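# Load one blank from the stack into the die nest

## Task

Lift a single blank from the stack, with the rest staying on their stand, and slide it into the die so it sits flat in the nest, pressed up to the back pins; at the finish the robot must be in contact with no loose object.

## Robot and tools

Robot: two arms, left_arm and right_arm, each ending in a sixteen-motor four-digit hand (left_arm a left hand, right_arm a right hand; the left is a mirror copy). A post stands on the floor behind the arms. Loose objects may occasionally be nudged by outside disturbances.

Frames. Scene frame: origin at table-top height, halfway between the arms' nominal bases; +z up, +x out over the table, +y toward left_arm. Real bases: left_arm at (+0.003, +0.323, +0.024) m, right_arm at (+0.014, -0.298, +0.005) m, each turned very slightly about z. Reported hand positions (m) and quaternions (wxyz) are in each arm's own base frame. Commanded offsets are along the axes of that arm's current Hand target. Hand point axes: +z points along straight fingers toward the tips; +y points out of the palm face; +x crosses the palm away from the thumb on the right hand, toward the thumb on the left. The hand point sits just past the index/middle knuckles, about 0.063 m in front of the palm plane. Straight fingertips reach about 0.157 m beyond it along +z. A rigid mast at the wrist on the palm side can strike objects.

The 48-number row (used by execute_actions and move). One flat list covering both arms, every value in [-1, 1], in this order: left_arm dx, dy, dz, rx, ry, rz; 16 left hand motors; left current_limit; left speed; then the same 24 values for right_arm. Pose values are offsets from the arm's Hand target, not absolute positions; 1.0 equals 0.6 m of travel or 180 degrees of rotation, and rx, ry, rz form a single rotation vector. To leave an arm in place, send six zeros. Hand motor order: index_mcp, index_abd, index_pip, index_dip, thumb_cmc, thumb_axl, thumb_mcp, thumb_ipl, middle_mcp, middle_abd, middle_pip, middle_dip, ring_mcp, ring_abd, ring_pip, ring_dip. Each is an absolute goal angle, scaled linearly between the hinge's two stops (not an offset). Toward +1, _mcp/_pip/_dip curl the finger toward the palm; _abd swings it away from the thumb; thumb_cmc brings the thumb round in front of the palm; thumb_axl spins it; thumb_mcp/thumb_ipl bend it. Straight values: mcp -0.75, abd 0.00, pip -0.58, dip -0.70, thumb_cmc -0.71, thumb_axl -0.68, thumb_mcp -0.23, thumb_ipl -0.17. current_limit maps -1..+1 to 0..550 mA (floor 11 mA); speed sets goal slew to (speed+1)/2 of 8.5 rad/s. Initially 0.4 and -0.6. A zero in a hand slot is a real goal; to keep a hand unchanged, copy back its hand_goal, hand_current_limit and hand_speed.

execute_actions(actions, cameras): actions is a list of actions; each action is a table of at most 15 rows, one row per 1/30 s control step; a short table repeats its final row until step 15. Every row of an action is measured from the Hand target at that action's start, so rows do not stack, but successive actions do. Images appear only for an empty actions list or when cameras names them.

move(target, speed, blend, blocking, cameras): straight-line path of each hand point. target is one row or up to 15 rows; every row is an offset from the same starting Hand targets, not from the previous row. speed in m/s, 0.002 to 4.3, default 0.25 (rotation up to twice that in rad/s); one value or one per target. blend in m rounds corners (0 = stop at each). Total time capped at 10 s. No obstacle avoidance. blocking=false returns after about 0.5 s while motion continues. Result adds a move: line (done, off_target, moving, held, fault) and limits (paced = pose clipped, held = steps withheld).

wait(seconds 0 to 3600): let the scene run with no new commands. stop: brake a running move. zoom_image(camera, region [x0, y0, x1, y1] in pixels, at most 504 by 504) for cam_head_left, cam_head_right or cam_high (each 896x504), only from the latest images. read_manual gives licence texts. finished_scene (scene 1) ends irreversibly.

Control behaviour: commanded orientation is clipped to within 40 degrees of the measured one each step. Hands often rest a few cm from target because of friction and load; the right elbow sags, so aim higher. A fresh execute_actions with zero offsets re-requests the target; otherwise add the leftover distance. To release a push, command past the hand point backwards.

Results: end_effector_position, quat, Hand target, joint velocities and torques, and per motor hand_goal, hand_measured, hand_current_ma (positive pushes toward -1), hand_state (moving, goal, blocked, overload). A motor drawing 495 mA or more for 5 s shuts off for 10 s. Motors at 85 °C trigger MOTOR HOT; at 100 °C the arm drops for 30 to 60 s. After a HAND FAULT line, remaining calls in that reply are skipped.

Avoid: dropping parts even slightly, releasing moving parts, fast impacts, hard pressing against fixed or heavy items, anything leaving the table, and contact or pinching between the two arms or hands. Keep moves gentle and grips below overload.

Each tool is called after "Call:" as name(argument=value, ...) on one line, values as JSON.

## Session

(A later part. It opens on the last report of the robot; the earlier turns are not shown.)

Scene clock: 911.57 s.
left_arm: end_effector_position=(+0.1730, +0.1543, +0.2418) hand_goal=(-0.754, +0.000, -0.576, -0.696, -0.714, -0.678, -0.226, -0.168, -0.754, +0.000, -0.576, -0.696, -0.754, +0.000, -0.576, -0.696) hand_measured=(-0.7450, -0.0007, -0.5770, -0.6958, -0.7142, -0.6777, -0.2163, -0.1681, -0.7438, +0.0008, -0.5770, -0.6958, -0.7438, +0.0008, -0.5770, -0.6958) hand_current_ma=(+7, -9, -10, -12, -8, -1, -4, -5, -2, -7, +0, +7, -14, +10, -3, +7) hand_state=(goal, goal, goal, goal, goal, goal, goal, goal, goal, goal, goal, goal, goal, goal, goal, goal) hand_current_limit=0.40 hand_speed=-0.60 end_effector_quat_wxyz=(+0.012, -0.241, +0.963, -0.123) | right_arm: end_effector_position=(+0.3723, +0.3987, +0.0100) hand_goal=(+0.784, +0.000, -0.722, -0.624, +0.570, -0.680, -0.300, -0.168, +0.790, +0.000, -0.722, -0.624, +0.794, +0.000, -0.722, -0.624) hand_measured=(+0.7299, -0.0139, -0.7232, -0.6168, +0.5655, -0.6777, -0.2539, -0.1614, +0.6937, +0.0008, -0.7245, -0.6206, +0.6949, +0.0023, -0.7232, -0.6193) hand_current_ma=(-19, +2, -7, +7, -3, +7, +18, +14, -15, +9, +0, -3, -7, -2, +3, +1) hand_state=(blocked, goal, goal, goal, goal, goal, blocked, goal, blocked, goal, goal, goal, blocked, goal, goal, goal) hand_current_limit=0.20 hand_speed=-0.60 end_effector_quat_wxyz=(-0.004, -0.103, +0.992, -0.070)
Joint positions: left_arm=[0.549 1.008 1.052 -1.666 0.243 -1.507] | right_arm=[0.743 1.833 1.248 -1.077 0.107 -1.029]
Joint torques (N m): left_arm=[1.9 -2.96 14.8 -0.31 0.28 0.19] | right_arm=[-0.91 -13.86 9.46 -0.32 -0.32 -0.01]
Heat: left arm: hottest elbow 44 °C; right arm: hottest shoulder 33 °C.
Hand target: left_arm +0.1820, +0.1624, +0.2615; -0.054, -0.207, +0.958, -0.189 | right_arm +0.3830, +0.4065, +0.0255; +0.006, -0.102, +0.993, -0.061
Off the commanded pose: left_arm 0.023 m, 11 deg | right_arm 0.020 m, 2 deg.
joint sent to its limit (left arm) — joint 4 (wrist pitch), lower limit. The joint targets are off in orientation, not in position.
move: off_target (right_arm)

Call:
wait(seconds=1, cameras=["all"])

Call:
zoom_image(camera="cam_head_left", region=[310, 270, 400, 350])

Call:
zoom_image(camera="cam_head_right", region=[310, 270, 400, 350])

Scene clock: 930.17 s.
left_arm: end_effector_position=(+0.1730, +0.1543, +0.2418) hand_goal=(-0.754, +0.000, -0.576, -0.696, -0.714, -0.678, -0.226, -0.168, -0.754, +0.000, -0.576, -0.696, -0.754, +0.000, -0.576, -0.696) hand_measured=(-0.7438, -0.0007, -0.5770, -0.6971, -0.7142, -0.6777, -0.2173, -0.1681, -0.7438, -0.0007, -0.5770, -0.6958, -0.7426, +0.0008, -0.5770, -0.6958) hand_current_ma=(+14, -6, -5, -13, -5, +7, -2, -1, -3, +4, +5, +10, -9, +4, +6, +16) hand_state=(goal, goal, goal, goal, goal, goal, goal, goal, goal, goal, goal, goal, goal, goal, goal, goal) hand_current_limit=0.40 hand_speed=-0.60 end_effector_quat_wxyz=(+0.012, -0.241, +0.963, -0.123) | right_arm: end_effector_position=(+0.3723, +0.3986, +0.0099) hand_goal=(+0.784, +0.000, -0.722, -0.624, +0.570, -0.680, -0.300, -0.168, +0.790, +0.000, -0.722, -0.624, +0.794, +0.000, -0.722, -0.624) hand_measured=(+0.7299, -0.0153, -0.7245, -0.6181, +0.5655, -0.6777, -0.2539, -0.1624, +0.6925, +0.0008, -0.7245, -0.6219, +0.6937, +0.0023, -0.7245, -0.6193) hand_current_ma=(-15, +12, -15, -9, -9, +3, +13, -3, -10, +8, +11, +1, -27, -14, -4, -15) hand_state=(blocked, goal, goal, goal, goal, goal, blocked, goal, blocked, goal, goal, goal, blocked, goal, goal, goal) hand_current_limit=0.20 hand_speed=-0.60 end_effector_quat_wxyz=(-0.005, -0.103, +0.992, -0.070)
Joint positions: left_arm=[0.549 1.008 1.052 -1.666 0.243 -1.507] | right_arm=[0.743 1.833 1.248 -1.077 0.107 -1.029]
Joint torques (N m): left_arm=[1.96 -2.73 14.79 -0.31 0.28 0.18] | right_arm=[-0.91 -13.92 9.47 -0.31 -0.32 -0.01]
Heat: left arm: hottest elbow 44 °C; right arm: hottest shoulder 33 °C.
Hand target: left_arm +0.1820, +0.1624, +0.2615; -0.054, -0.207, +0.958, -0.189 | right_arm +0.3829, +0.4065, +0.0255; +0.006, -0.102, +0.993, -0.061
Off the commanded pose: left_arm 0.023 m, 11 deg | right_arm 0.020 m, 2 deg.
wait: 1.00 s; at rest from the start

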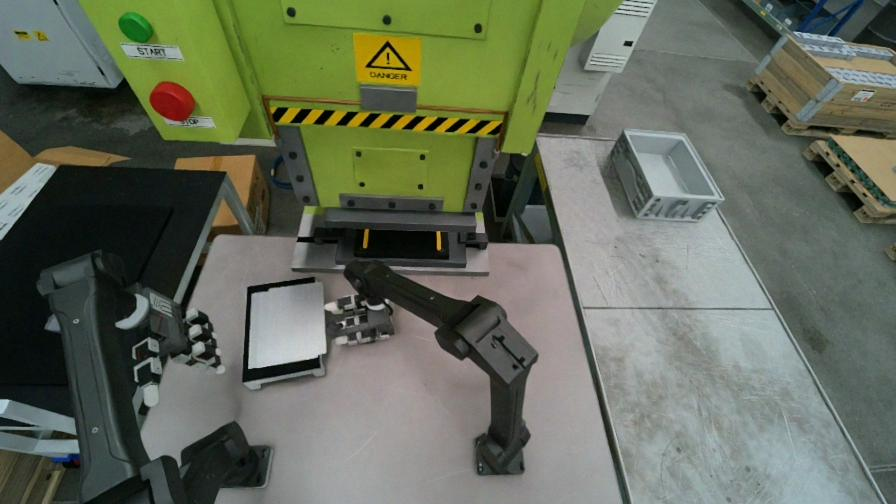

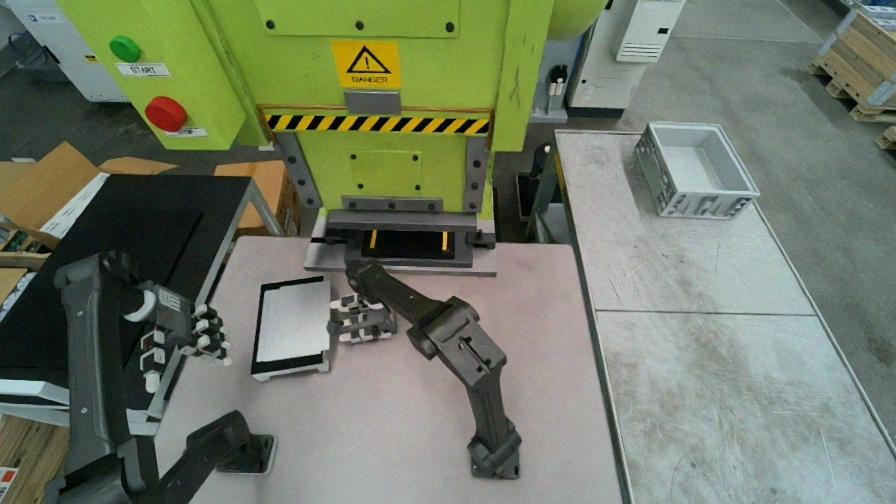

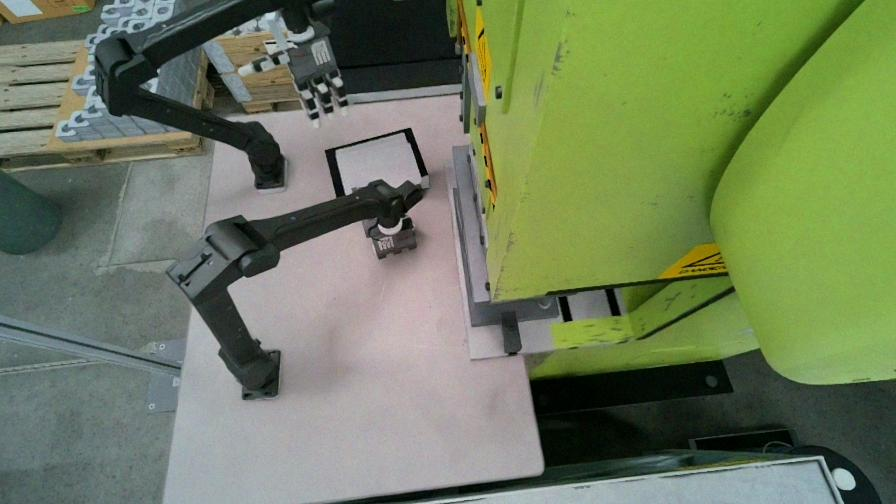

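Scaled by 5.600.

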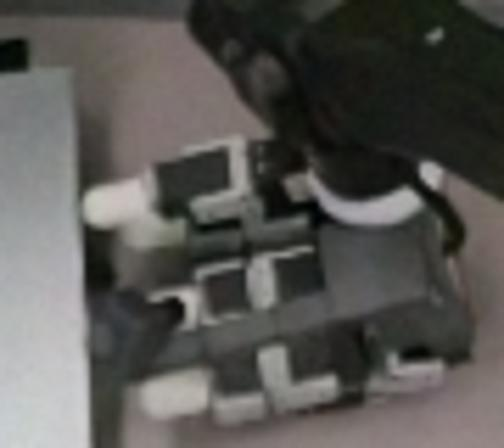

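Scaled by 5.600.

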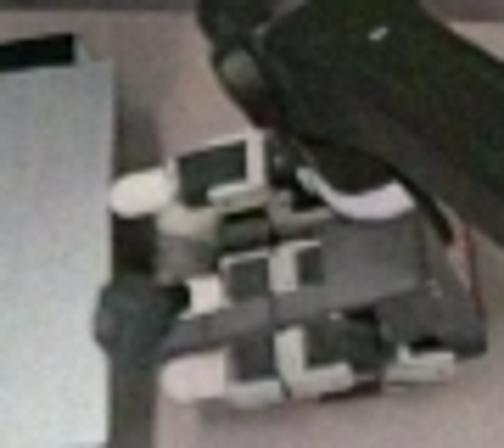

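Call:
move(target=[0,0,0,0,0,0, -0.754,0,-0.576,-0.696,-0.714,-0.678,-0.226,-0.168,-0.754,0,-0.576,-0.696,-0.754,0,-0.576,-0.696,0.4,-0.6, 0,-0.0033,-0.025,0,0,0, 0.785,0,-0.7226,-0.623,0.571,-0.68,-0.3,-0.168,0.79,0,-0.7226,-0.623,0.795,0,-0.7226,-0.623,0.2,-0.6], speed=0.06)

Scene clock: 948.63 s.
left_arm: end_effector_position=(+0.1730, +0.1543, +0.2418) hand_goal=(-0.754, +0.000, -0.576, -0.696, -0.714, -0.678, -0.226, -0.168, -0.754, +0.000, -0.576, -0.696, -0.754, +0.000, -0.576, -0.696) hand_measured=(-0.7450, -0.0007, -0.5770, -0.6958, -0.7129, -0.6777, -0.2163, -0.1681, -0.7438, -0.0007, -0.5770, -0.6958, -0.7426, -0.0007, -0.5770, -0.6958) hand_current_ma=(+8, -8, -6, -4, +0, +3, -5, -7, +0, -5, +7, +3, -12, +4, +9, +14) hand_state=(goal, goal, goal, goal, goal, goal, goal, goal, goal, goal, goal, goal, goal, goal, goal, goal) hand_current_limit=0.40 hand_speed=-0.60 end_effector_quat_wxyz=(+0.012, -0.241, +0.963, -0.123) | right_arm: end_effector_position=(+0.3684, +0.3950, +0.0175) hand_goal=(+0.784, +0.000, -0.722, -0.624, +0.570, -0.680, -0.300, -0.168, +0.790, +0.000, -0.722, -0.624, +0.794, +0.000, -0.722, -0.624) hand_measured=(+0.7311, -0.0139, -0.7232, -0.6168, +0.5667, -0.6767, -0.2539, -0.1624, +0.6925, -0.0007, -0.7232, -0.6219, +0.6949, +0.0037, -0.7245, -0.6193) hand_current_ma=(-11, +6, +1, +10, -6, +1, -1, -2, -14, +11, +12, +12, -25, -7, +13, -8) hand_state=(blocked, goal, goal, goal, goal, goal, blocked, goal, blocked, goal, goal, goal, blocked, goal, goal, goal) hand_current_limit=0.20 hand_speed=-0.60 end_effector_quat_wxyz=(-0.012, -0.103, +0.992, -0.076)
Joint positions: left_arm=[0.549 1.008 1.052 -1.666 0.243 -1.507] | right_arm=[0.743 1.82 1.255 -1.116 0.107 -1.029]
Joint torques (N m): left_arm=[1.96 -2.9 14.8 -0.28 0.28 0.18] | right_arm=[-0.91 -14.39 10.17 -0.27 -0.32 -0.02]
Heat: left arm: hottest elbow 44 °C; right arm: hottest shoulder 33 °C.
Hand target: left_arm +0.1820, +0.1624, +0.2615; -0.054, -0.207, +0.958, -0.189 | right_arm +0.3830, +0.4064, +0.0405; +0.006, -0.102, +0.993, -0.061
Off the commanded pose: left_arm 0.023 m, 11 deg | right_arm 0.030 m, 3 deg.
joint sent to its limit (left arm) — joint 4 (wrist pitch), lower limit. The joint targets are off in orientation, not in position.
move: off_target (right_arm)

Call:
move(target=[0,0,0,0,0,0, -0.754,0,-0.576,-0.696,-0.714,-0.678,-0.226,-0.168,-0.754,0,-0.576,-0.696,-0.754,0,-0.576,-0.696,0.4,-0.6, 0,-0.0567,-0.0433,0,0,0, 0.785,0,-0.7226,-0.623,0.571,-0.68,-0.3,-0.168,0.79,0,-0.7226,-0.623,0.795,0,-0.7226,-0.623,0.2,-0.6], speed=0.06)

Scene clock: 966.23 s.
left_arm: end_effector_position=(+0.1730, +0.1543, +0.2418) hand_goal=(-0.754, +0.000, -0.576, -0.696, -0.714, -0.678, -0.226, -0.168, -0.754, +0.000, -0.576, -0.696, -0.754, +0.000, -0.576, -0.696) hand_measured=(-0.7438, -0.0007, -0.5770, -0.6945, -0.7129, -0.6767, -0.2173, -0.1672, -0.7438, -0.0007, -0.5770, -0.6971, -0.7438, -0.0007, -0.5770, -0.6958) hand_current_ma=(+14, -1, -9, -8, -8, -4, -2, -6, +1, -1, -1, +16, -1, +5, +1, +6) hand_state=(goal, goal, goal, goal, goal, goal, goal, goal, goal, goal, goal, goal, goal, goal, goal, goal) hand_current_limit=0.40 hand_speed=-0.60 end_effector_quat_wxyz=(+0.012, -0.241, +0.963, -0.123) | right_arm: end_effector_position=(+0.3784, +0.3719, +0.0521) hand_goal=(+0.784, +0.000, -0.722, -0.624, +0.570, -0.680, -0.300, -0.168, +0.790, +0.000, -0.722, -0.624, +0.794, +0.000, -0.722, -0.624) hand_measured=(+0.7311, -0.0139, -0.7232, -0.6168, +0.5655, -0.6777, -0.2549, -0.1614, +0.6937, +0.0008, -0.7245, -0.6219, +0.6961, +0.0023, -0.7232, -0.6181) hand_current_ma=(-10, -5, +2, +0, -3, +1, +21, -12, -26, +6, +9, +3, -24, -10, +1, -21) hand_state=(blocked, goal, goal, goal, goal, goal, blocked, goal, blocked, goal, goal, goal, blocked, goal, goal, goal) hand_current_limit=0.20 hand_speed=-0.60 end_effector_quat_wxyz=(-0.008, -0.101, +0.992, -0.070)
Joint positions: left_arm=[0.549 1.008 1.052 -1.666 0.243 -1.507] | right_arm=[0.692 1.749 1.255 -1.169 0.107 -1.077]
Joint torques (N m): left_arm=[1.96 -2.78 14.82 -0.27 0.28 0.19] | right_arm=[-1.14 -13.68 9.54 -0.21 -0.21 -0.09]
Heat: left arm: hottest elbow 45 °C; right arm: hottest shoulder 33 °C.
Hand target: left_arm +0.1820, +0.1624, +0.2615; -0.054, -0.207, +0.958, -0.189 | right_arm +0.3892, +0.3765, +0.0705; +0.006, -0.102, +0.993, -0.061
Off the commanded pose: left_arm 0.023 m, 11 deg | right_arm 0.022 m, 2 deg.
joint sent to its limit (left arm) — joint 4 (wrist pitch), lower limit. The joint targets are off in orientation, not in position.
move: off_target (right_arm)

Call:
move(target=[0,0,0,0,0,0, -0.754,0,-0.576,-0.696,-0.714,-0.678,-0.226,-0.168,-0.754,0,-0.576,-0.696,-0.754,0,-0.576,-0.696,0.4,-0.6, 0,-0.02,-0.02,0,0,0, 0.64,0,-0.7226,-0.623,0.571,-0.68,-0.3,-0.168,0.64,0,-0.7226,-0.623,0.64,0,-0.7226,-0.623,0.2,-0.6], speed=0.06)

Scene clock: 990.40 s.
left_arm: end_effector_position=(+0.1730, +0.1543, +0.2418) hand_goal=(-0.754, +0.000, -0.576, -0.696, -0.714, -0.678, -0.226, -0.168, -0.754, +0.000, -0.576, -0.696, -0.754, +0.000, -0.576, -0.696) hand_measured=(-0.7450, -0.0007, -0.5770, -0.6958, -0.7142, -0.6767, -0.2173, -0.1681, -0.7438, -0.0007, -0.5770, -0.6971, -0.7438, -0.0007, -0.5770, -0.6958) hand_current_ma=(+8, +0, -4, -21, +3, -1, -1, +2, +1, +8, +4, +13, -10, +3, +7, +10) hand_state=(goal, goal, goal, goal, goal, goal, goal, goal, goal, goal, goal, goal, goal, goal, goal, goal) hand_current_limit=0.40 hand_speed=-0.60 end_effector_quat_wxyz=(+0.012, -0.241, +0.963, -0.123) | right_arm: end_effector_position=(+0.3802, +0.3613, +0.0656) hand_goal=(+0.640, +0.000, -0.722, -0.624, +0.570, -0.680, -0.300, -0.168, +0.640, +0.000, -0.722, -0.624, +0.640, +0.000, -0.722, -0.624) hand_measured=(+0.6020, -0.0139, -0.7245, -0.6181, +0.5655, -0.6777, -0.2539, -0.1614, +0.5996, -0.0007, -0.7232, -0.6206, +0.5996, +0.0023, -0.7245, -0.6193) hand_current_ma=(-8, -10, -16, -4, -1, +7, +19, -2, -5, +17, +17, +10, -18, -7, +15, -19) hand_state=(blocked, goal, goal, goal, goal, goal, blocked, goal, blocked, goal, goal, goal, blocked, goal, goal, goal) hand_current_limit=0.20 hand_speed=-0.60 end_effector_quat_wxyz=(-0.008, -0.101, +0.992, -0.070)
Joint positions: left_arm=[0.549 1.008 1.052 -1.666 0.243 -1.507] | right_arm=[0.673 1.72 1.255 -1.196 0.109 -1.096]
Joint torques (N m): left_arm=[2.02 -2.9 14.83 -0.29 0.28 0.19] | right_arm=[-1.38 -13.27 9.88 -0.09 -0.22 -0.06]
Heat: left arm: hottest elbow 45 °C; right arm: hottest shoulder 34 °C.
Hand target: left_arm +0.1820, +0.1624, +0.2615; -0.054, -0.207, +0.958, -0.189 | right_arm +0.3913, +0.3662, +0.0839; +0.006, -0.101, +0.993, -0.061
Off the commanded pose: left_arm 0.023 m, 11 deg | right_arm 0.022 m, 2 deg.
joint sent to its limit (left arm) — joint 4 (wrist pitch), lower limit. The joint targets are off in orientation, not in position.
move: off_target (right_arm)

Call:
move(target=[0,0,0,0,0,0, -0.754,0,-0.576,-0.696,-0.714,-0.678,-0.226,-0.168,-0.754,0,-0.576,-0.696,-0.754,0,-0.576,-0.696,0.4,-0.6, 0,0.0102,0.0827,0,0,0, 0.68,0,-0.7226,-0.623,0.571,-0.68,-0.3,-0.168,0.68,0,-0.7226,-0.623,0.68,0,-0.7226,-0.623,0.2,-0.6], speed=0.08)

Scene clock: 1000.70 s.
left_arm: end_effector_position=(+0.1730, +0.1543, +0.2418) hand_goal=(-0.754, +0.000, -0.576, -0.696, -0.714, -0.678, -0.226, -0.168, -0.754, +0.000, -0.576, -0.696, -0.754, +0.000, -0.576, -0.696) hand_measured=(-0.7450, -0.0007, -0.5770, -0.6958, -0.7142, -0.6767, -0.2163, -0.1672, -0.7450, -0.0007, -0.5770, -0.6958, -0.7426, +0.0008, -0.5770, -0.6958) hand_current_ma=(+5, -12, -3, -13, -3, -5, -6, +0, +5, +5, +4, +9, -14, +13, +7, +9) hand_state=(goal, goal, goal, goal, goal, goal, goal, goal, goal, goal, goal, goal, goal, goal, goal, goal) hand_current_limit=0.40 hand_speed=-0.60 end_effector_quat_wxyz=(+0.012, -0.241, +0.963, -0.123) | right_arm: end_effector_position=(+0.3897, +0.3689, +0.0411) hand_goal=(+0.680, +0.000, -0.722, -0.624, +0.570, -0.680, -0.300, -0.168, +0.680, +0.000, -0.722, -0.624, +0.680, +0.000, -0.722, -0.624) hand_measured=(+0.6044, -0.0139, -0.7245, -0.6181, +0.5655, -0.6767, -0.2539, -0.1624, +0.5996, +0.0008, -0.7232, -0.6219, +0.5984, +0.0023, -0.7245, -0.6193) hand_current_ma=(-16, +15, -6, -5, -11, +12, +12, +3, -12, +9, +11, -4, -19, -13, +15, +8) hand_state=(blocked, goal, goal, goal, goal, goal, blocked, goal, blocked, goal, goal, goal, blocked, goal, goal, goal) hand_current_limit=0.20 hand_speed=-0.60 end_effector_quat_wxyz=(+0.009, -0.101, +0.993, -0.059)
Joint positions: left_arm=[0.549 1.008 1.052 -1.666 0.243 -1.507] | right_arm=[0.673 1.757 1.228 -1.091 0.109 -1.097]
Joint torques (N m): left_arm=[1.96 -2.78 14.8 -0.29 0.27 0.18] | right_arm=[-1.2 -11.81 6.83 0.62 -0.23 -0.06]
Heat: left arm: hottest elbow 45 °C; right arm: hottest shoulder 34 °C.
Hand target: left_arm +0.1820, +0.1624, +0.2615; -0.054, -0.207, +0.958, -0.189 | right_arm +0.3914, +0.3662, +0.0340; +0.007, -0.102, +0.993, -0.061
Off the commanded pose: left_arm 0.023 m, 11 deg | right_arm 0.008 m, 0 deg.
joint sent to its limit (left arm) — joint 4 (wrist pitch), lower limit. The joint targets are off in orientation, not in position.
move: done

Call:
move(target=[0,0,0,0,0,0, -0.754,0,-0.576,-0.696,-0.714,-0.678,-0.226,-0.168,-0.754,0,-0.576,-0.696,-0.754,0,-0.576,-0.696,0.4,-0.6, -0.0047,0.0843,-0.0037,0,0,0, 0.68,0,-0.7226,-0.623,0.571,-0.68,-0.3,-0.168,0.68,0,-0.7226,-0.623,0.68,0,-0.7226,-0.623,0.2,-0.6], speed=0.06, cameras=["cam_head_left","cam_head_right"])

Call:
zoom_image(camera="cam_head_left", region=[310, 270, 400, 350])

Call:
zoom_image(camera="cam_head_right", region=[310, 270, 400, 350])

Scene clock: 1013.30 s.
left_arm: end_effector_position=(+0.1730, +0.1543, +0.2418) hand_goal=(-0.754, +0.000, -0.576, -0.696, -0.714, -0.678, -0.226, -0.168, -0.754, +0.000, -0.576, -0.696, -0.754, +0.000, -0.576, -0.696) hand_measured=(-0.7438, -0.0007, -0.5782, -0.6971, -0.7142, -0.6777, -0.2173, -0.1672, -0.7438, -0.0007, -0.5770, -0.6971, -0.7438, -0.0007, -0.5770, -0.6958) hand_current_ma=(+10, -2, -9, -19, -11, +1, -4, +6, +2, +3, +1, +7, -9, +4, +4, +11) hand_state=(goal, goal, goal, goal, goal, goal, goal, goal, goal, goal, goal, goal, goal, goal, goal, goal) hand_current_limit=0.40 hand_speed=-0.60 end_effector_quat_wxyz=(+0.012, -0.241, +0.963, -0.123) | right_arm: end_effector_position=(+0.3747, +0.4031, +0.0243) hand_goal=(+0.680, +0.000, -0.722, -0.624, +0.570, -0.680, -0.300, -0.168, +0.680, +0.000, -0.722, -0.624, +0.680, +0.000, -0.722, -0.624) hand_measured=(+0.6044, -0.0139, -0.7245, -0.6181, +0.5667, -0.6777, -0.2539, -0.1624, +0.5996, +0.0008, -0.7232, -0.6219, +0.5984, +0.0037, -0.7245, -0.6193) hand_current_ma=(-7, +9, -1, +11, +1, +8, +17, -14, +13, +11, +0, +5, -11, -4, +13, -9) hand_state=(blocked, goal, goal, goal, goal, goal, blocked, goal, blocked, goal, goal, goal, blocked, goal, goal, goal) hand_current_limit=0.20 hand_speed=-0.60 end_effector_quat_wxyz=(+0.000, -0.103, +0.993, -0.066)
Joint positions: left_arm=[0.549 1.008 1.052 -1.666 0.243 -1.507] | right_arm=[0.746 1.817 1.266 -1.099 0.106 -1.027]
Joint torques (N m): left_arm=[1.85 -2.78 14.8 -0.31 0.28 0.19] | right_arm=[-0.21 -12.22 10.44 -0.17 -0.33 0.1]
Heat: left arm: hottest elbow 45 °C; right arm: hottest shoulder 34 °C.
Hand target: left_arm +0.1820, +0.1624, +0.2615; -0.054, -0.207, +0.958, -0.189 | right_arm +0.3838, +0.4161, +0.0297; +0.006, -0.101, +0.993, -0.061
Off the commanded pose: left_arm 0.023 m, 11 deg | right_arm 0.017 m, 1 deg.
joint sent to its limit (left arm) — joint 4 (wrist pitch), lower limit. The joint targets are off in orientation, not in position.
move: off_target (right_arm)

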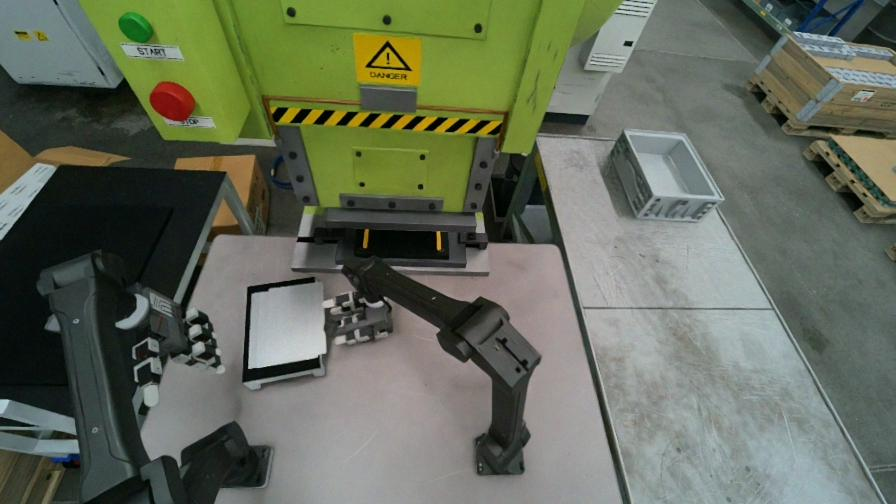

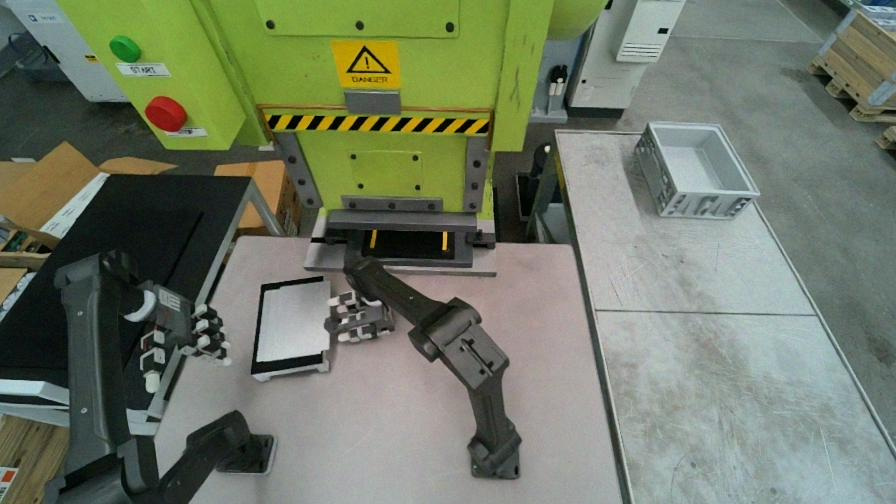

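Scaled by 5.600.

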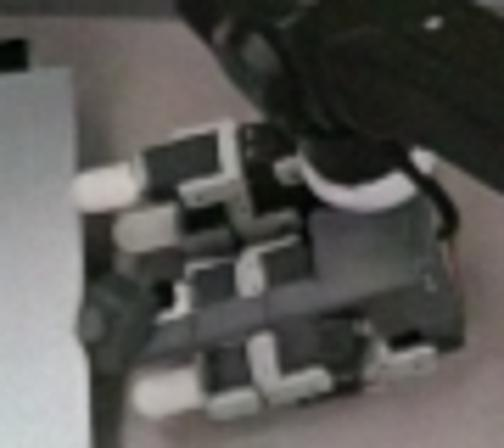

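Scaled by 5.600.

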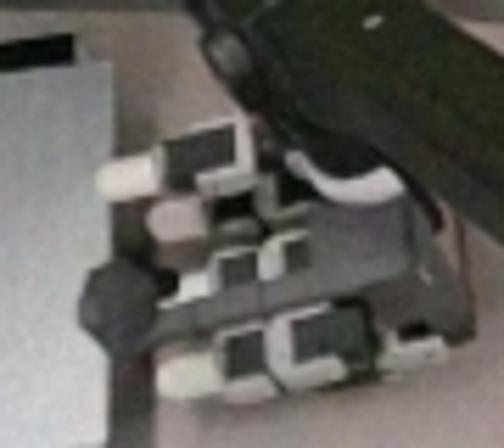

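Call:
move(target=[0,0,0,0,0,0, -0.754,0,-0.576,-0.696,-0.714,-0.678,-0.226,-0.168,-0.754,0,-0.576,-0.696,-0.754,0,-0.576,-0.696,0.4,-0.6, -0.0228,0.0437,-0.0105,0,0,0, 0.68,0,-0.7226,-0.623,0.571,-0.68,-0.3,-0.168,0.68,0,-0.7226,-0.623,0.68,0,-0.7226,-0.623,0.2,-0.6], speed=0.06, cameras=["cam_head_left","cam_head_right"])

Call:
zoom_image(camera="cam_head_left", region=[310, 270, 400, 350])

Call:
zoom_image(camera="cam_head_right", region=[310, 270, 400, 350])

Scene clock: 1047.47 s.
left_arm: end_effector_position=(+0.1730, +0.1543, +0.2418) hand_goal=(-0.754, +0.000, -0.576, -0.696, -0.714, -0.678, -0.226, -0.168, -0.754, +0.000, -0.576, -0.696, -0.754, +0.000, -0.576, -0.696) hand_measured=(-0.7450, -0.0007, -0.5757, -0.6958, -0.7142, -0.6777, -0.2173, -0.1681, -0.7438, -0.0007, -0.5770, -0.6958, -0.7438, -0.0007, -0.5770, -0.6958) hand_current_ma=(+7, -9, -8, -13, -7, +4, -9, -5, -2, +4, +1, +14, -4, +14, +3, +6) hand_state=(goal, goal, goal, goal, goal, goal, goal, goal, goal, goal, goal, goal, goal, goal, goal, goal) hand_current_limit=0.40 hand_speed=-0.60 end_effector_quat_wxyz=(+0.012, -0.241, +0.963, -0.123) | right_arm: end_effector_position=(+0.3828, +0.4321, +0.0275) hand_goal=(+0.680, +0.000, -0.722, -0.624, +0.570, -0.680, -0.300, -0.168, +0.680, +0.000, -0.722, -0.624, +0.680, +0.000, -0.722, -0.624) hand_measured=(+0.6032, -0.0124, -0.7245, -0.6181, +0.5655, -0.6767, -0.2539, -0.1614, +0.5996, +0.0008, -0.7245, -0.6206, +0.5996, +0.0023, -0.7245, -0.6193) hand_current_ma=(+3, -1, -2, -1, -13, +3, +17, +11, -12, +20, +6, -3, -13, -12, +4, -11) hand_state=(blocked, goal, goal, goal, goal, goal, blocked, goal, blocked, goal, goal, goal, blocked, goal, goal, goal) hand_current_limit=0.20 hand_speed=-0.60 end_effector_quat_wxyz=(+0.001, -0.103, +0.992, -0.066)
Joint positions: left_arm=[0.549 1.008 1.052 -1.666 0.243 -1.507] | right_arm=[0.776 1.871 1.359 -1.14 0.104 -0.998]
Joint torques (N m): left_arm=[1.85 -2.9 14.79 -0.29 0.28 0.19] | right_arm=[-0.32 -12.81 10.66 -0.14 -0.32 0.1]
Heat: left arm: hottest elbow 45 °C; right arm: hottest shoulder 34 °C.
Hand target: left_arm +0.1820, +0.1624, +0.2615; -0.054, -0.207, +0.958, -0.189 | right_arm +0.3919, +0.4452, +0.0330; +0.006, -0.102, +0.993, -0.061
Off the commanded pose: left_arm 0.023 m, 11 deg | right_arm 0.017 m, 1 deg.
joint sent to its limit (left arm) — joint 4 (wrist pitch), lower limit. The joint targets are off in orientation, not in position.
move: off_target (right_arm)

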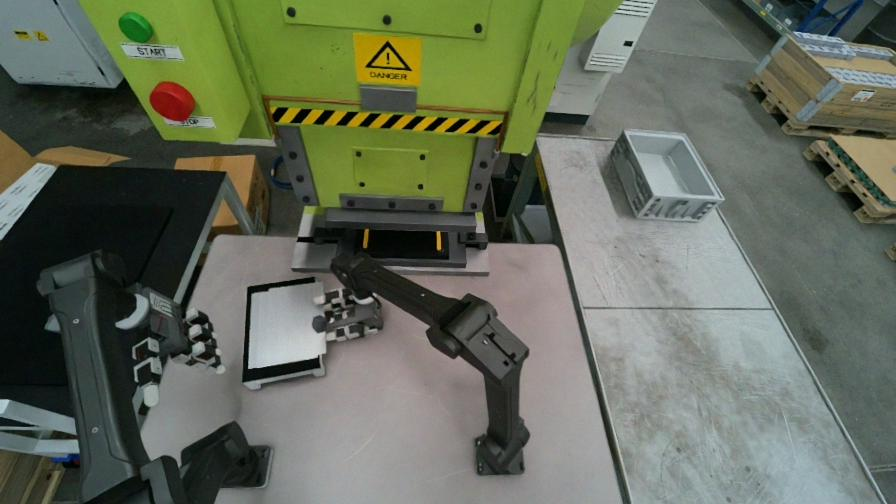

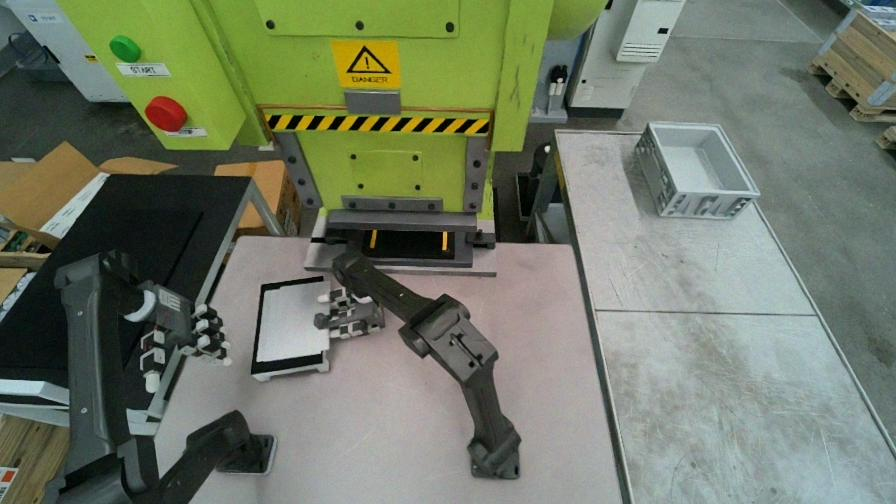

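Scaled by 5.600.

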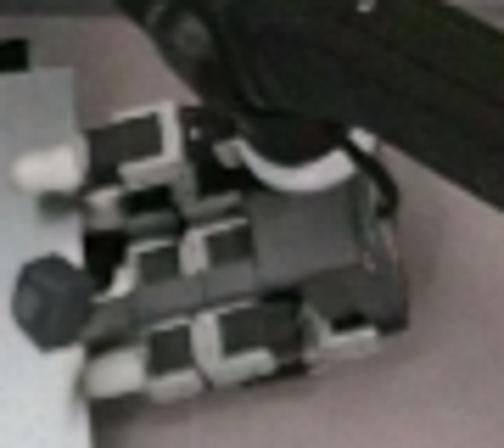

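Scaled by 5.600.

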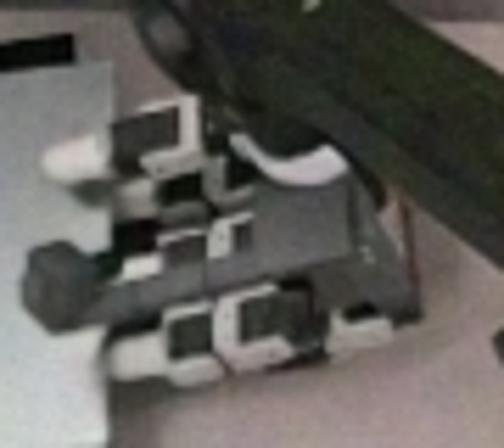

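Call:
move(target=[[0,0,0,0,0,0, -0.754,0,-0.576,-0.696,-0.714,-0.678,-0.226,-0.168,-0.754,0,-0.576,-0.696,-0.754,0,-0.576,-0.696,0.4,-0.6, 0,0,0,0,0,0.022, 0.68,0,-0.7226,-0.623,0.571,-0.68,-0.3,-0.168,0.68,0,-0.7226,-0.623,0.68,0,-0.7226,-0.623,0.2,-0.6],[0,0,0,0,0,0, -0.754,0,-0.576,-0.696,-0.714,-0.678,-0.226,-0.168,-0.754,0,-0.576,-0.696,-0.754,0,-0.576,-0.696,0.4,-0.6, 0,0,0,0,0,0.022, 0.68,0,-0.7226,-0.623,0.571,-0.68,0.0,-0.168,0.68,0,-0.7226,-0.623,0.68,0,-0.7226,-0.623,0.2,-0.7]], speed=0.06, cameras=["cam_head_left","cam_head_right"])

Call:
zoom_image(camera="cam_head_left", region=[310, 270, 400, 350])

Call:
zoom_image(camera="cam_head_right", region=[310, 270, 400, 350])

Scene clock: 1084.90 s.
left_arm: end_effector_position=(+0.1730, +0.1543, +0.2418) hand_goal=(-0.754, +0.000, -0.576, -0.696, -0.714, -0.678, -0.226, -0.168, -0.754, +0.000, -0.576, -0.696, -0.754, +0.000, -0.576, -0.696) hand_measured=(-0.7438, -0.0007, -0.5770, -0.6958, -0.7142, -0.6777, -0.2163, -0.1672, -0.7438, +0.0008, -0.5770, -0.6971, -0.7438, +0.0008, -0.5770, -0.6958) hand_current_ma=(+5, -3, -4, -3, -1, -1, -2, +3, -3, +7, +9, +5, -10, +6, +10, +14) hand_state=(goal, goal, goal, goal, goal, goal, goal, goal, goal, goal, goal, goal, goal, goal, goal, goal) hand_current_limit=0.40 hand_speed=-0.60 end_effector_quat_wxyz=(+0.012, -0.241, +0.963, -0.123) | right_arm: end_effector_position=(+0.3870, +0.4342, +0.0279) hand_goal=(+0.680, +0.000, -0.722, -0.624, +0.570, -0.680, +0.000, -0.168, +0.680, +0.000, -0.722, -0.624, +0.680, +0.000, -0.722, -0.624) hand_measured=(+0.6044, -0.0139, -0.7232, -0.6168, +0.5667, -0.6767, -0.0609, -0.1795, +0.6008, +0.0008, -0.7245, -0.6219, +0.5996, +0.0037, -0.7245, -0.6193) hand_current_ma=(-10, +15, +1, -26, +0, +11, +2, +15, -4, -1, -3, +0, -15, -14, +17, +0) hand_state=(blocked, goal, goal, goal, goal, goal, blocked, goal, blocked, goal, goal, goal, blocked, goal, goal, goal) hand_current_limit=0.20 hand_speed=-0.70 end_effector_quat_wxyz=(+0.003, -0.067, +0.996, -0.065)
Joint positions: left_arm=[0.549 1.008 1.052 -1.666 0.243 -1.507] | right_arm=[0.782 1.871 1.359 -1.14 0.102 -0.919]
Joint torques (N m): left_arm=[1.9 -2.78 14.8 -0.29 0.28 0.18] | right_arm=[-0.03 -13.39 9.68 -0.01 -0.26 0.11]
Heat: left arm: hottest elbow 45 °C; right arm: hottest shoulder 33 °C.
Hand target: left_arm +0.1820, +0.1624, +0.2615; -0.054, -0.207, +0.958, -0.189 | right_arm +0.3919, +0.4452, +0.0330; +0.009, -0.067, +0.996, -0.061
Off the commanded pose: left_arm 0.023 m, 11 deg | right_arm 0.013 m, 1 deg.
joint sent to its limit (left arm) — joint 4 (wrist pitch), lower limit. The joint targets are off in orientation, not in position.
move: off_target (right_arm); target 2's new numbers were sent with right_arm's hand 0.013 m and 1 deg from that target

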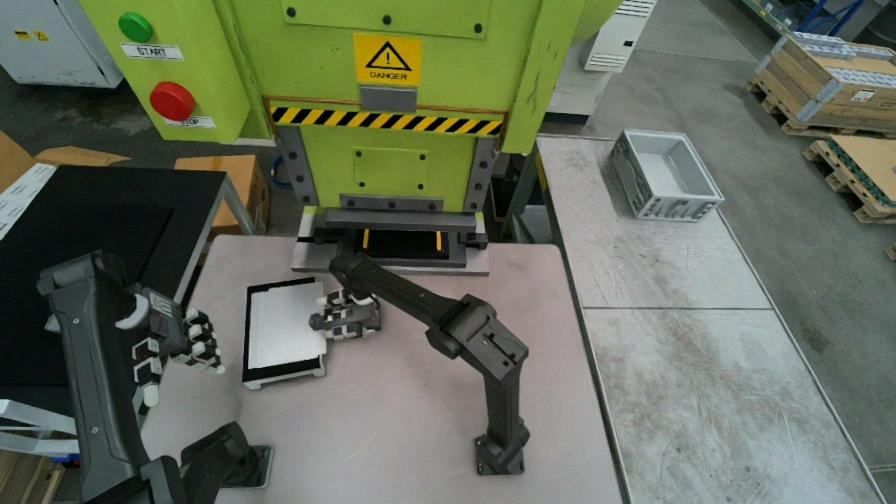

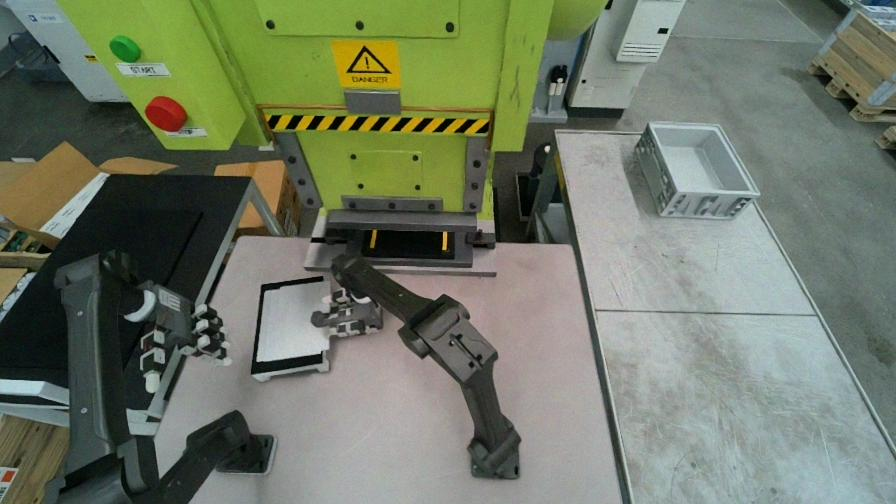

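Scaled by 5.600.

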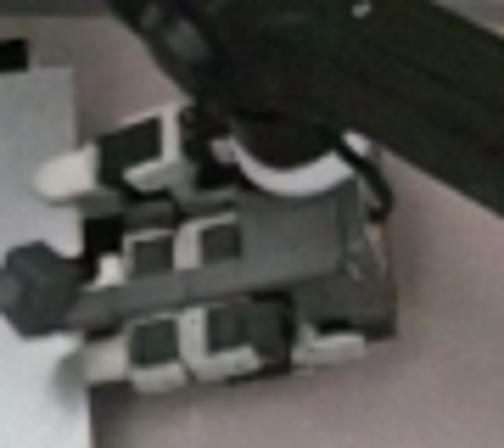

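Scaled by 5.600.

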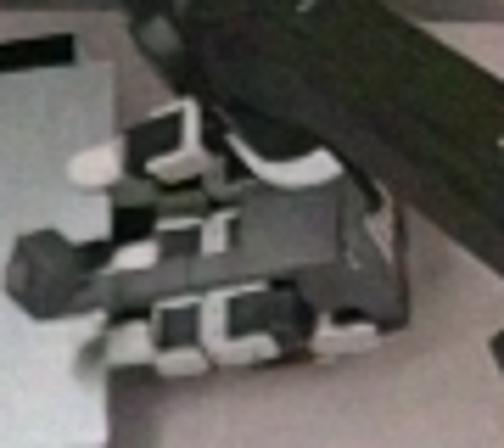

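Call:
move(target=[0,0,0,0,0,0, -0.754,0,-0.576,-0.696,-0.714,-0.678,-0.226,-0.168,-0.754,0,-0.576,-0.696,-0.754,0,-0.576,-0.696,0.4,-0.6, 0,0,0,0,0,0, 0.80,0,-0.7226,-0.623,0.571,-0.68,0.0,-0.168,0.8,0,-0.7226,-0.623,0.8,0,-0.7226,-0.623,0.2,-0.8], speed=0.06, cameras=["cam_head_left","cam_head_right"])

Call:
zoom_image(camera="cam_head_left", region=[310, 270, 400, 350])

Scene clock: 1101.23 s.
left_arm: end_effector_position=(+0.1730, +0.1543, +0.2418) hand_goal=(-0.754, +0.000, -0.576, -0.696, -0.714, -0.678, -0.226, -0.168, -0.754, +0.000, -0.576, -0.696, -0.754, +0.000, -0.576, -0.696) hand_measured=(-0.7450, -0.0007, -0.5757, -0.6958, -0.7142, -0.6777, -0.2163, -0.1681, -0.7450, -0.0007, -0.5770, -0.6958, -0.7438, -0.0007, -0.5770, -0.6958) hand_current_ma=(+10, -3, -11, -12, +4, -3, +1, -3, -4, +0, -1, +8, -12, +6, +4, +12) hand_state=(goal, goal, goal, goal, goal, goal, goal, goal, goal, goal, goal, goal, goal, goal, goal, goal) hand_current_limit=0.40 hand_speed=-0.60 end_effector_quat_wxyz=(+0.012, -0.241, +0.963, -0.123) | right_arm: end_effector_position=(+0.3870, +0.4342, +0.0279) hand_goal=(+0.800, +0.000, -0.722, -0.624, +0.570, -0.680, +0.000, -0.168, +0.800, +0.000, -0.722, -0.624, +0.800, +0.000, -0.722, -0.624) hand_measured=(+0.7154, -0.0153, -0.7245, -0.6168, +0.5667, -0.6767, -0.0609, -0.1786, +0.7021, +0.0008, -0.7232, -0.6219, +0.6985, +0.0037, -0.7245, -0.6181) hand_current_ma=(-19, +2, -8, -5, +4, +10, +10, +7, -2, +16, +7, +0, -23, +3, +9, -7) hand_state=(blocked, goal, goal, goal, goal, goal, blocked, goal, blocked, goal, goal, goal, blocked, goal, goal, goal) hand_current_limit=0.20 hand_speed=-0.80 end_effector_quat_wxyz=(+0.003, -0.067, +0.996, -0.065)
Joint positions: left_arm=[0.549 1.008 1.052 -1.666 0.243 -1.507] | right_arm=[0.782 1.871 1.359 -1.14 0.102 -0.919]
Joint torques (N m): left_arm=[1.9 -2.78 14.8 -0.29 0.28 0.18] | right_arm=[-0.03 -13.39 9.66 -0.01 -0.26 0.1]
Heat: left arm: hottest elbow 45 °C; right arm: hottest shoulder 33 °C.
Hand target: left_arm +0.1820, +0.1624, +0.2615; -0.054, -0.207, +0.958, -0.189 | right_arm +0.3919, +0.4452, +0.0330; +0.009, -0.067, +0.996, -0.061
Off the commanded pose: left_arm 0.023 m, 11 deg | right_arm 0.013 m, 1 deg.
joint sent to its limit (left arm) — joint 4 (wrist pitch), lower limit. The joint targets are off in orientation, not in position.
move: done

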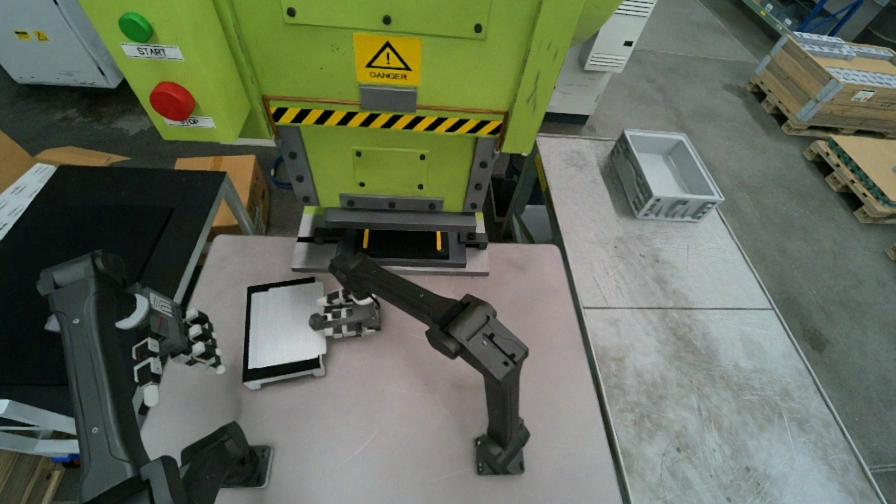

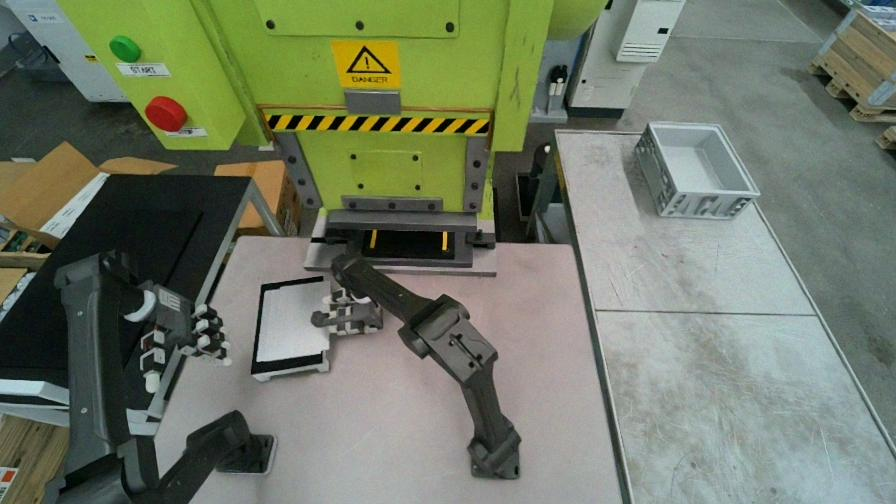

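Scaled by 5.600.

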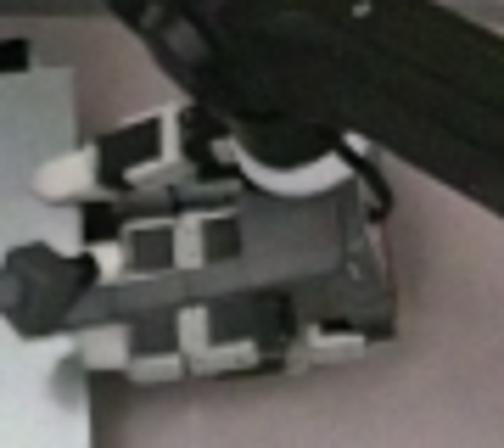

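Call:
move(target=[0,0,0,0,0,0, -0.754,0,-0.576,-0.696,-0.714,-0.678,-0.226,-0.168,-0.754,0,-0.576,-0.696,-0.754,0,-0.576,-0.696,0.4,-0.6, 0,0,0,0,0,0, 0.88,0,-0.7226,-0.623,0.571,-0.68,0.08,-0.168,0.88,0,-0.7226,-0.623,0.88,0,-0.7226,-0.623,0.2,-0.8], speed=0.06, cameras=["cam_head_left","cam_head_right"])

Call:
zoom_image(camera="cam_head_left", region=[310, 270, 400, 350])

Scene clock: 1114.90 s.
left_arm: end_effector_position=(+0.1730, +0.1543, +0.2418) hand_goal=(-0.754, +0.000, -0.576, -0.696, -0.714, -0.678, -0.226, -0.168, -0.754, +0.000, -0.576, -0.696, -0.754, +0.000, -0.576, -0.696) hand_measured=(-0.7450, -0.0007, -0.5770, -0.6958, -0.7142, -0.6767, -0.2163, -0.1681, -0.7438, -0.0007, -0.5757, -0.6958, -0.7438, -0.0007, -0.5770, -0.6971) hand_current_ma=(+11, -6, -10, -8, +0, -1, -11, -2, +1, +1, +2, +12, -13, +8, +2, +5) hand_state=(goal, goal, goal, goal, goal, goal, goal, goal, goal, goal, goal, goal, goal, goal, goal, goal) hand_current_limit=0.40 hand_speed=-0.60 end_effector_quat_wxyz=(+0.012, -0.241, +0.963, -0.123) | right_arm: end_effector_position=(+0.3868, +0.4344, +0.0279) hand_goal=(+0.880, +0.000, -0.722, -0.624, +0.570, -0.680, +0.080, -0.168, +0.880, +0.000, -0.722, -0.624, +0.880, +0.000, -0.722, -0.624) hand_measured=(+0.7311, -0.0139, -0.7412, -0.6244, +0.5667, -0.6777, -0.0530, -0.1910, +0.7202, +0.0008, -0.7361, -0.6232, +0.7154, +0.0023, -0.7374, -0.6219) hand_current_ma=(-35, +12, -7, +1, -3, +11, -5, -1, -29, -7, +21, +1, -31, +7, +16, +9) hand_state=(blocked, goal, goal, goal, goal, goal, blocked, blocked, blocked, goal, goal, goal, blocked, goal, goal, goal) hand_current_limit=0.20 hand_speed=-0.80 end_effector_quat_wxyz=(+0.003, -0.067, +0.996, -0.065)
Joint positions: left_arm=[0.549 1.008 1.052 -1.666 0.243 -1.507] | right_arm=[0.782 1.871 1.359 -1.14 0.102 -0.919]
Joint torques (N m): left_arm=[1.96 -2.84 14.82 -0.29 0.28 0.19] | right_arm=[-0.09 -13.45 9.68 -0.01 -0.25 0.11]
Motor temperatures (°C): left_arm=[25 26 46 26 25 25] | right_arm=[27 33 32 28 25 25]
Heat: left arm: hottest elbow 46 °C; right arm: hottest shoulder 33 °C.
Hand target: left_arm +0.1820, +0.1624, +0.2615; -0.054, -0.207, +0.958, -0.189 | right_arm +0.3918, +0.4453, +0.0330; +0.009, -0.067, +0.996, -0.061
Off the commanded pose: left_arm 0.023 m, 11 deg | right_arm 0.013 m, 1 deg.
joint sent to its limit (left arm) — joint 4 (wrist pitch), lower limit. The joint targets are off in orientation, not in position.
move: done

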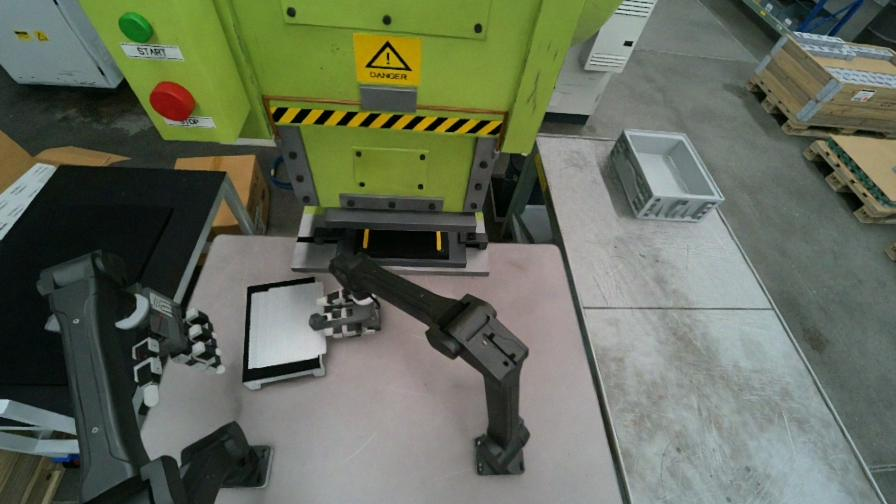

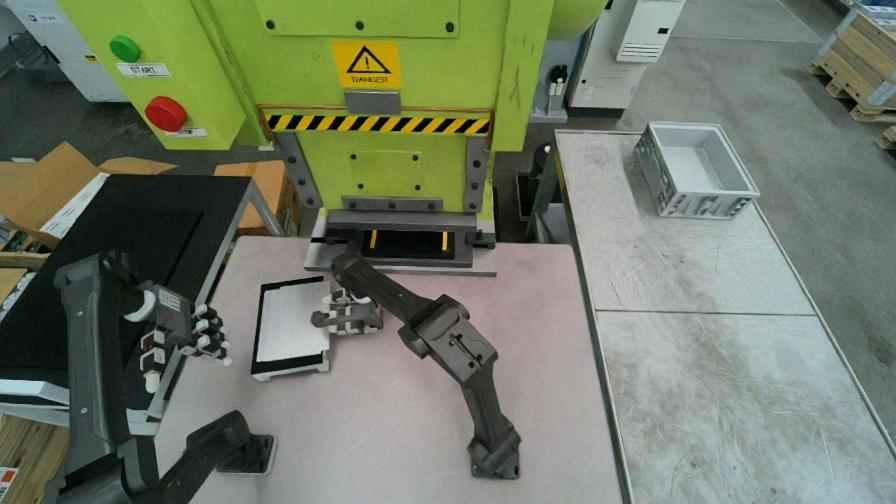

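Scaled by 5.600.

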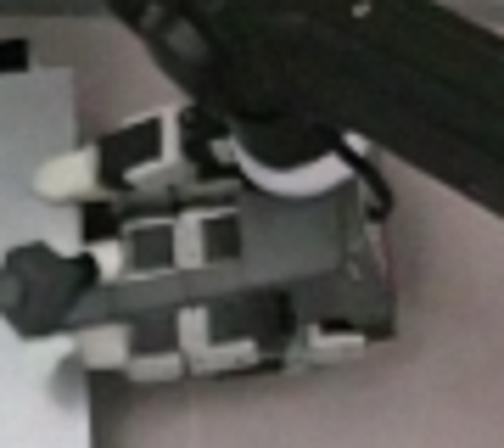

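Call:
move(target=[0,0,0,0,0,0, -0.754,0,-0.576,-0.696,-0.714,-0.678,-0.226,-0.168,-0.754,0,-0.576,-0.696,-0.754,0,-0.576,-0.696,0.4,-0.6, 0,0,0,0,0,0, 0.98,0,-0.70,-0.60,0.571,-0.68,0.2,-0.08,0.98,0,-0.70,-0.6,0.98,0,-0.70,-0.6,0.2,-0.8], speed=0.06)

Scene clock: 1124.50 s.
left_arm: end_effector_position=(+0.1730, +0.1543, +0.2418) hand_goal=(-0.754, +0.000, -0.576, -0.696, -0.714, -0.678, -0.226, -0.168, -0.754, +0.000, -0.576, -0.696, -0.754, +0.000, -0.576, -0.696) hand_measured=(-0.7450, -0.0007, -0.5757, -0.6958, -0.7142, -0.6777, -0.2173, -0.1681, -0.7438, -0.0007, -0.5770, -0.6971, -0.7438, -0.0007, -0.5770, -0.6958) hand_current_ma=(+8, -9, -5, -10, +6, -8, +3, -1, -4, -2, +7, +2, -4, +7, -2, +11) hand_state=(goal, goal, goal, goal, goal, goal, goal, goal, goal, goal, goal, goal, goal, goal, goal, goal) hand_current_limit=0.40 hand_speed=-0.60 end_effector_quat_wxyz=(+0.012, -0.241, +0.963, -0.123) | right_arm: end_effector_position=(+0.3867, +0.4345, +0.0279) hand_goal=(+0.980, +0.000, -0.700, -0.600, +0.570, -0.680, +0.200, -0.080, +0.980, +0.000, -0.700, -0.600, +0.980, +0.000, -0.700, -0.600) hand_measured=(+0.7383, -0.0139, -0.7515, -0.6244, +0.5680, -0.6777, -0.0530, -0.1919, +0.7250, +0.0008, -0.7399, -0.6232, +0.7178, +0.0023, -0.7386, -0.6232) hand_current_ma=(-62, +18, -1, -4, -13, +9, -97, -18, -72, -3, +5, -6, -69, -14, +7, +6) hand_state=(blocked, goal, blocked, blocked, goal, goal, blocked, blocked, blocked, goal, blocked, blocked, blocked, goal, blocked, blocked) hand_current_limit=0.20 hand_speed=-0.80 end_effector_quat_wxyz=(+0.003, -0.067, +0.996, -0.065)
Joint positions: left_arm=[0.549 1.008 1.052 -1.666 0.243 -1.507] | right_arm=[0.783 1.871 1.359 -1.14 0.102 -0.919]
Joint torques (N m): left_arm=[1.9 -2.78 14.79 -0.28 0.28 0.18] | right_arm=[-0.09 -13.45 9.66 -0.01 -0.25 0.11]
Heat: left arm: hottest elbow 46 °C; right arm: hottest shoulder 33 °C.
Hand target: left_arm +0.1820, +0.1624, +0.2615; -0.054, -0.207, +0.958, -0.189 | right_arm +0.3918, +0.4453, +0.0330; +0.009, -0.067, +0.996, -0.061
Off the commanded pose: left_arm 0.023 m, 11 deg | right_arm 0.013 m, 1 deg.
joint sent to its limit (left arm) — joint 4 (wrist pitch), lower limit. The joint targets are off in orientation, not in position.
move: done


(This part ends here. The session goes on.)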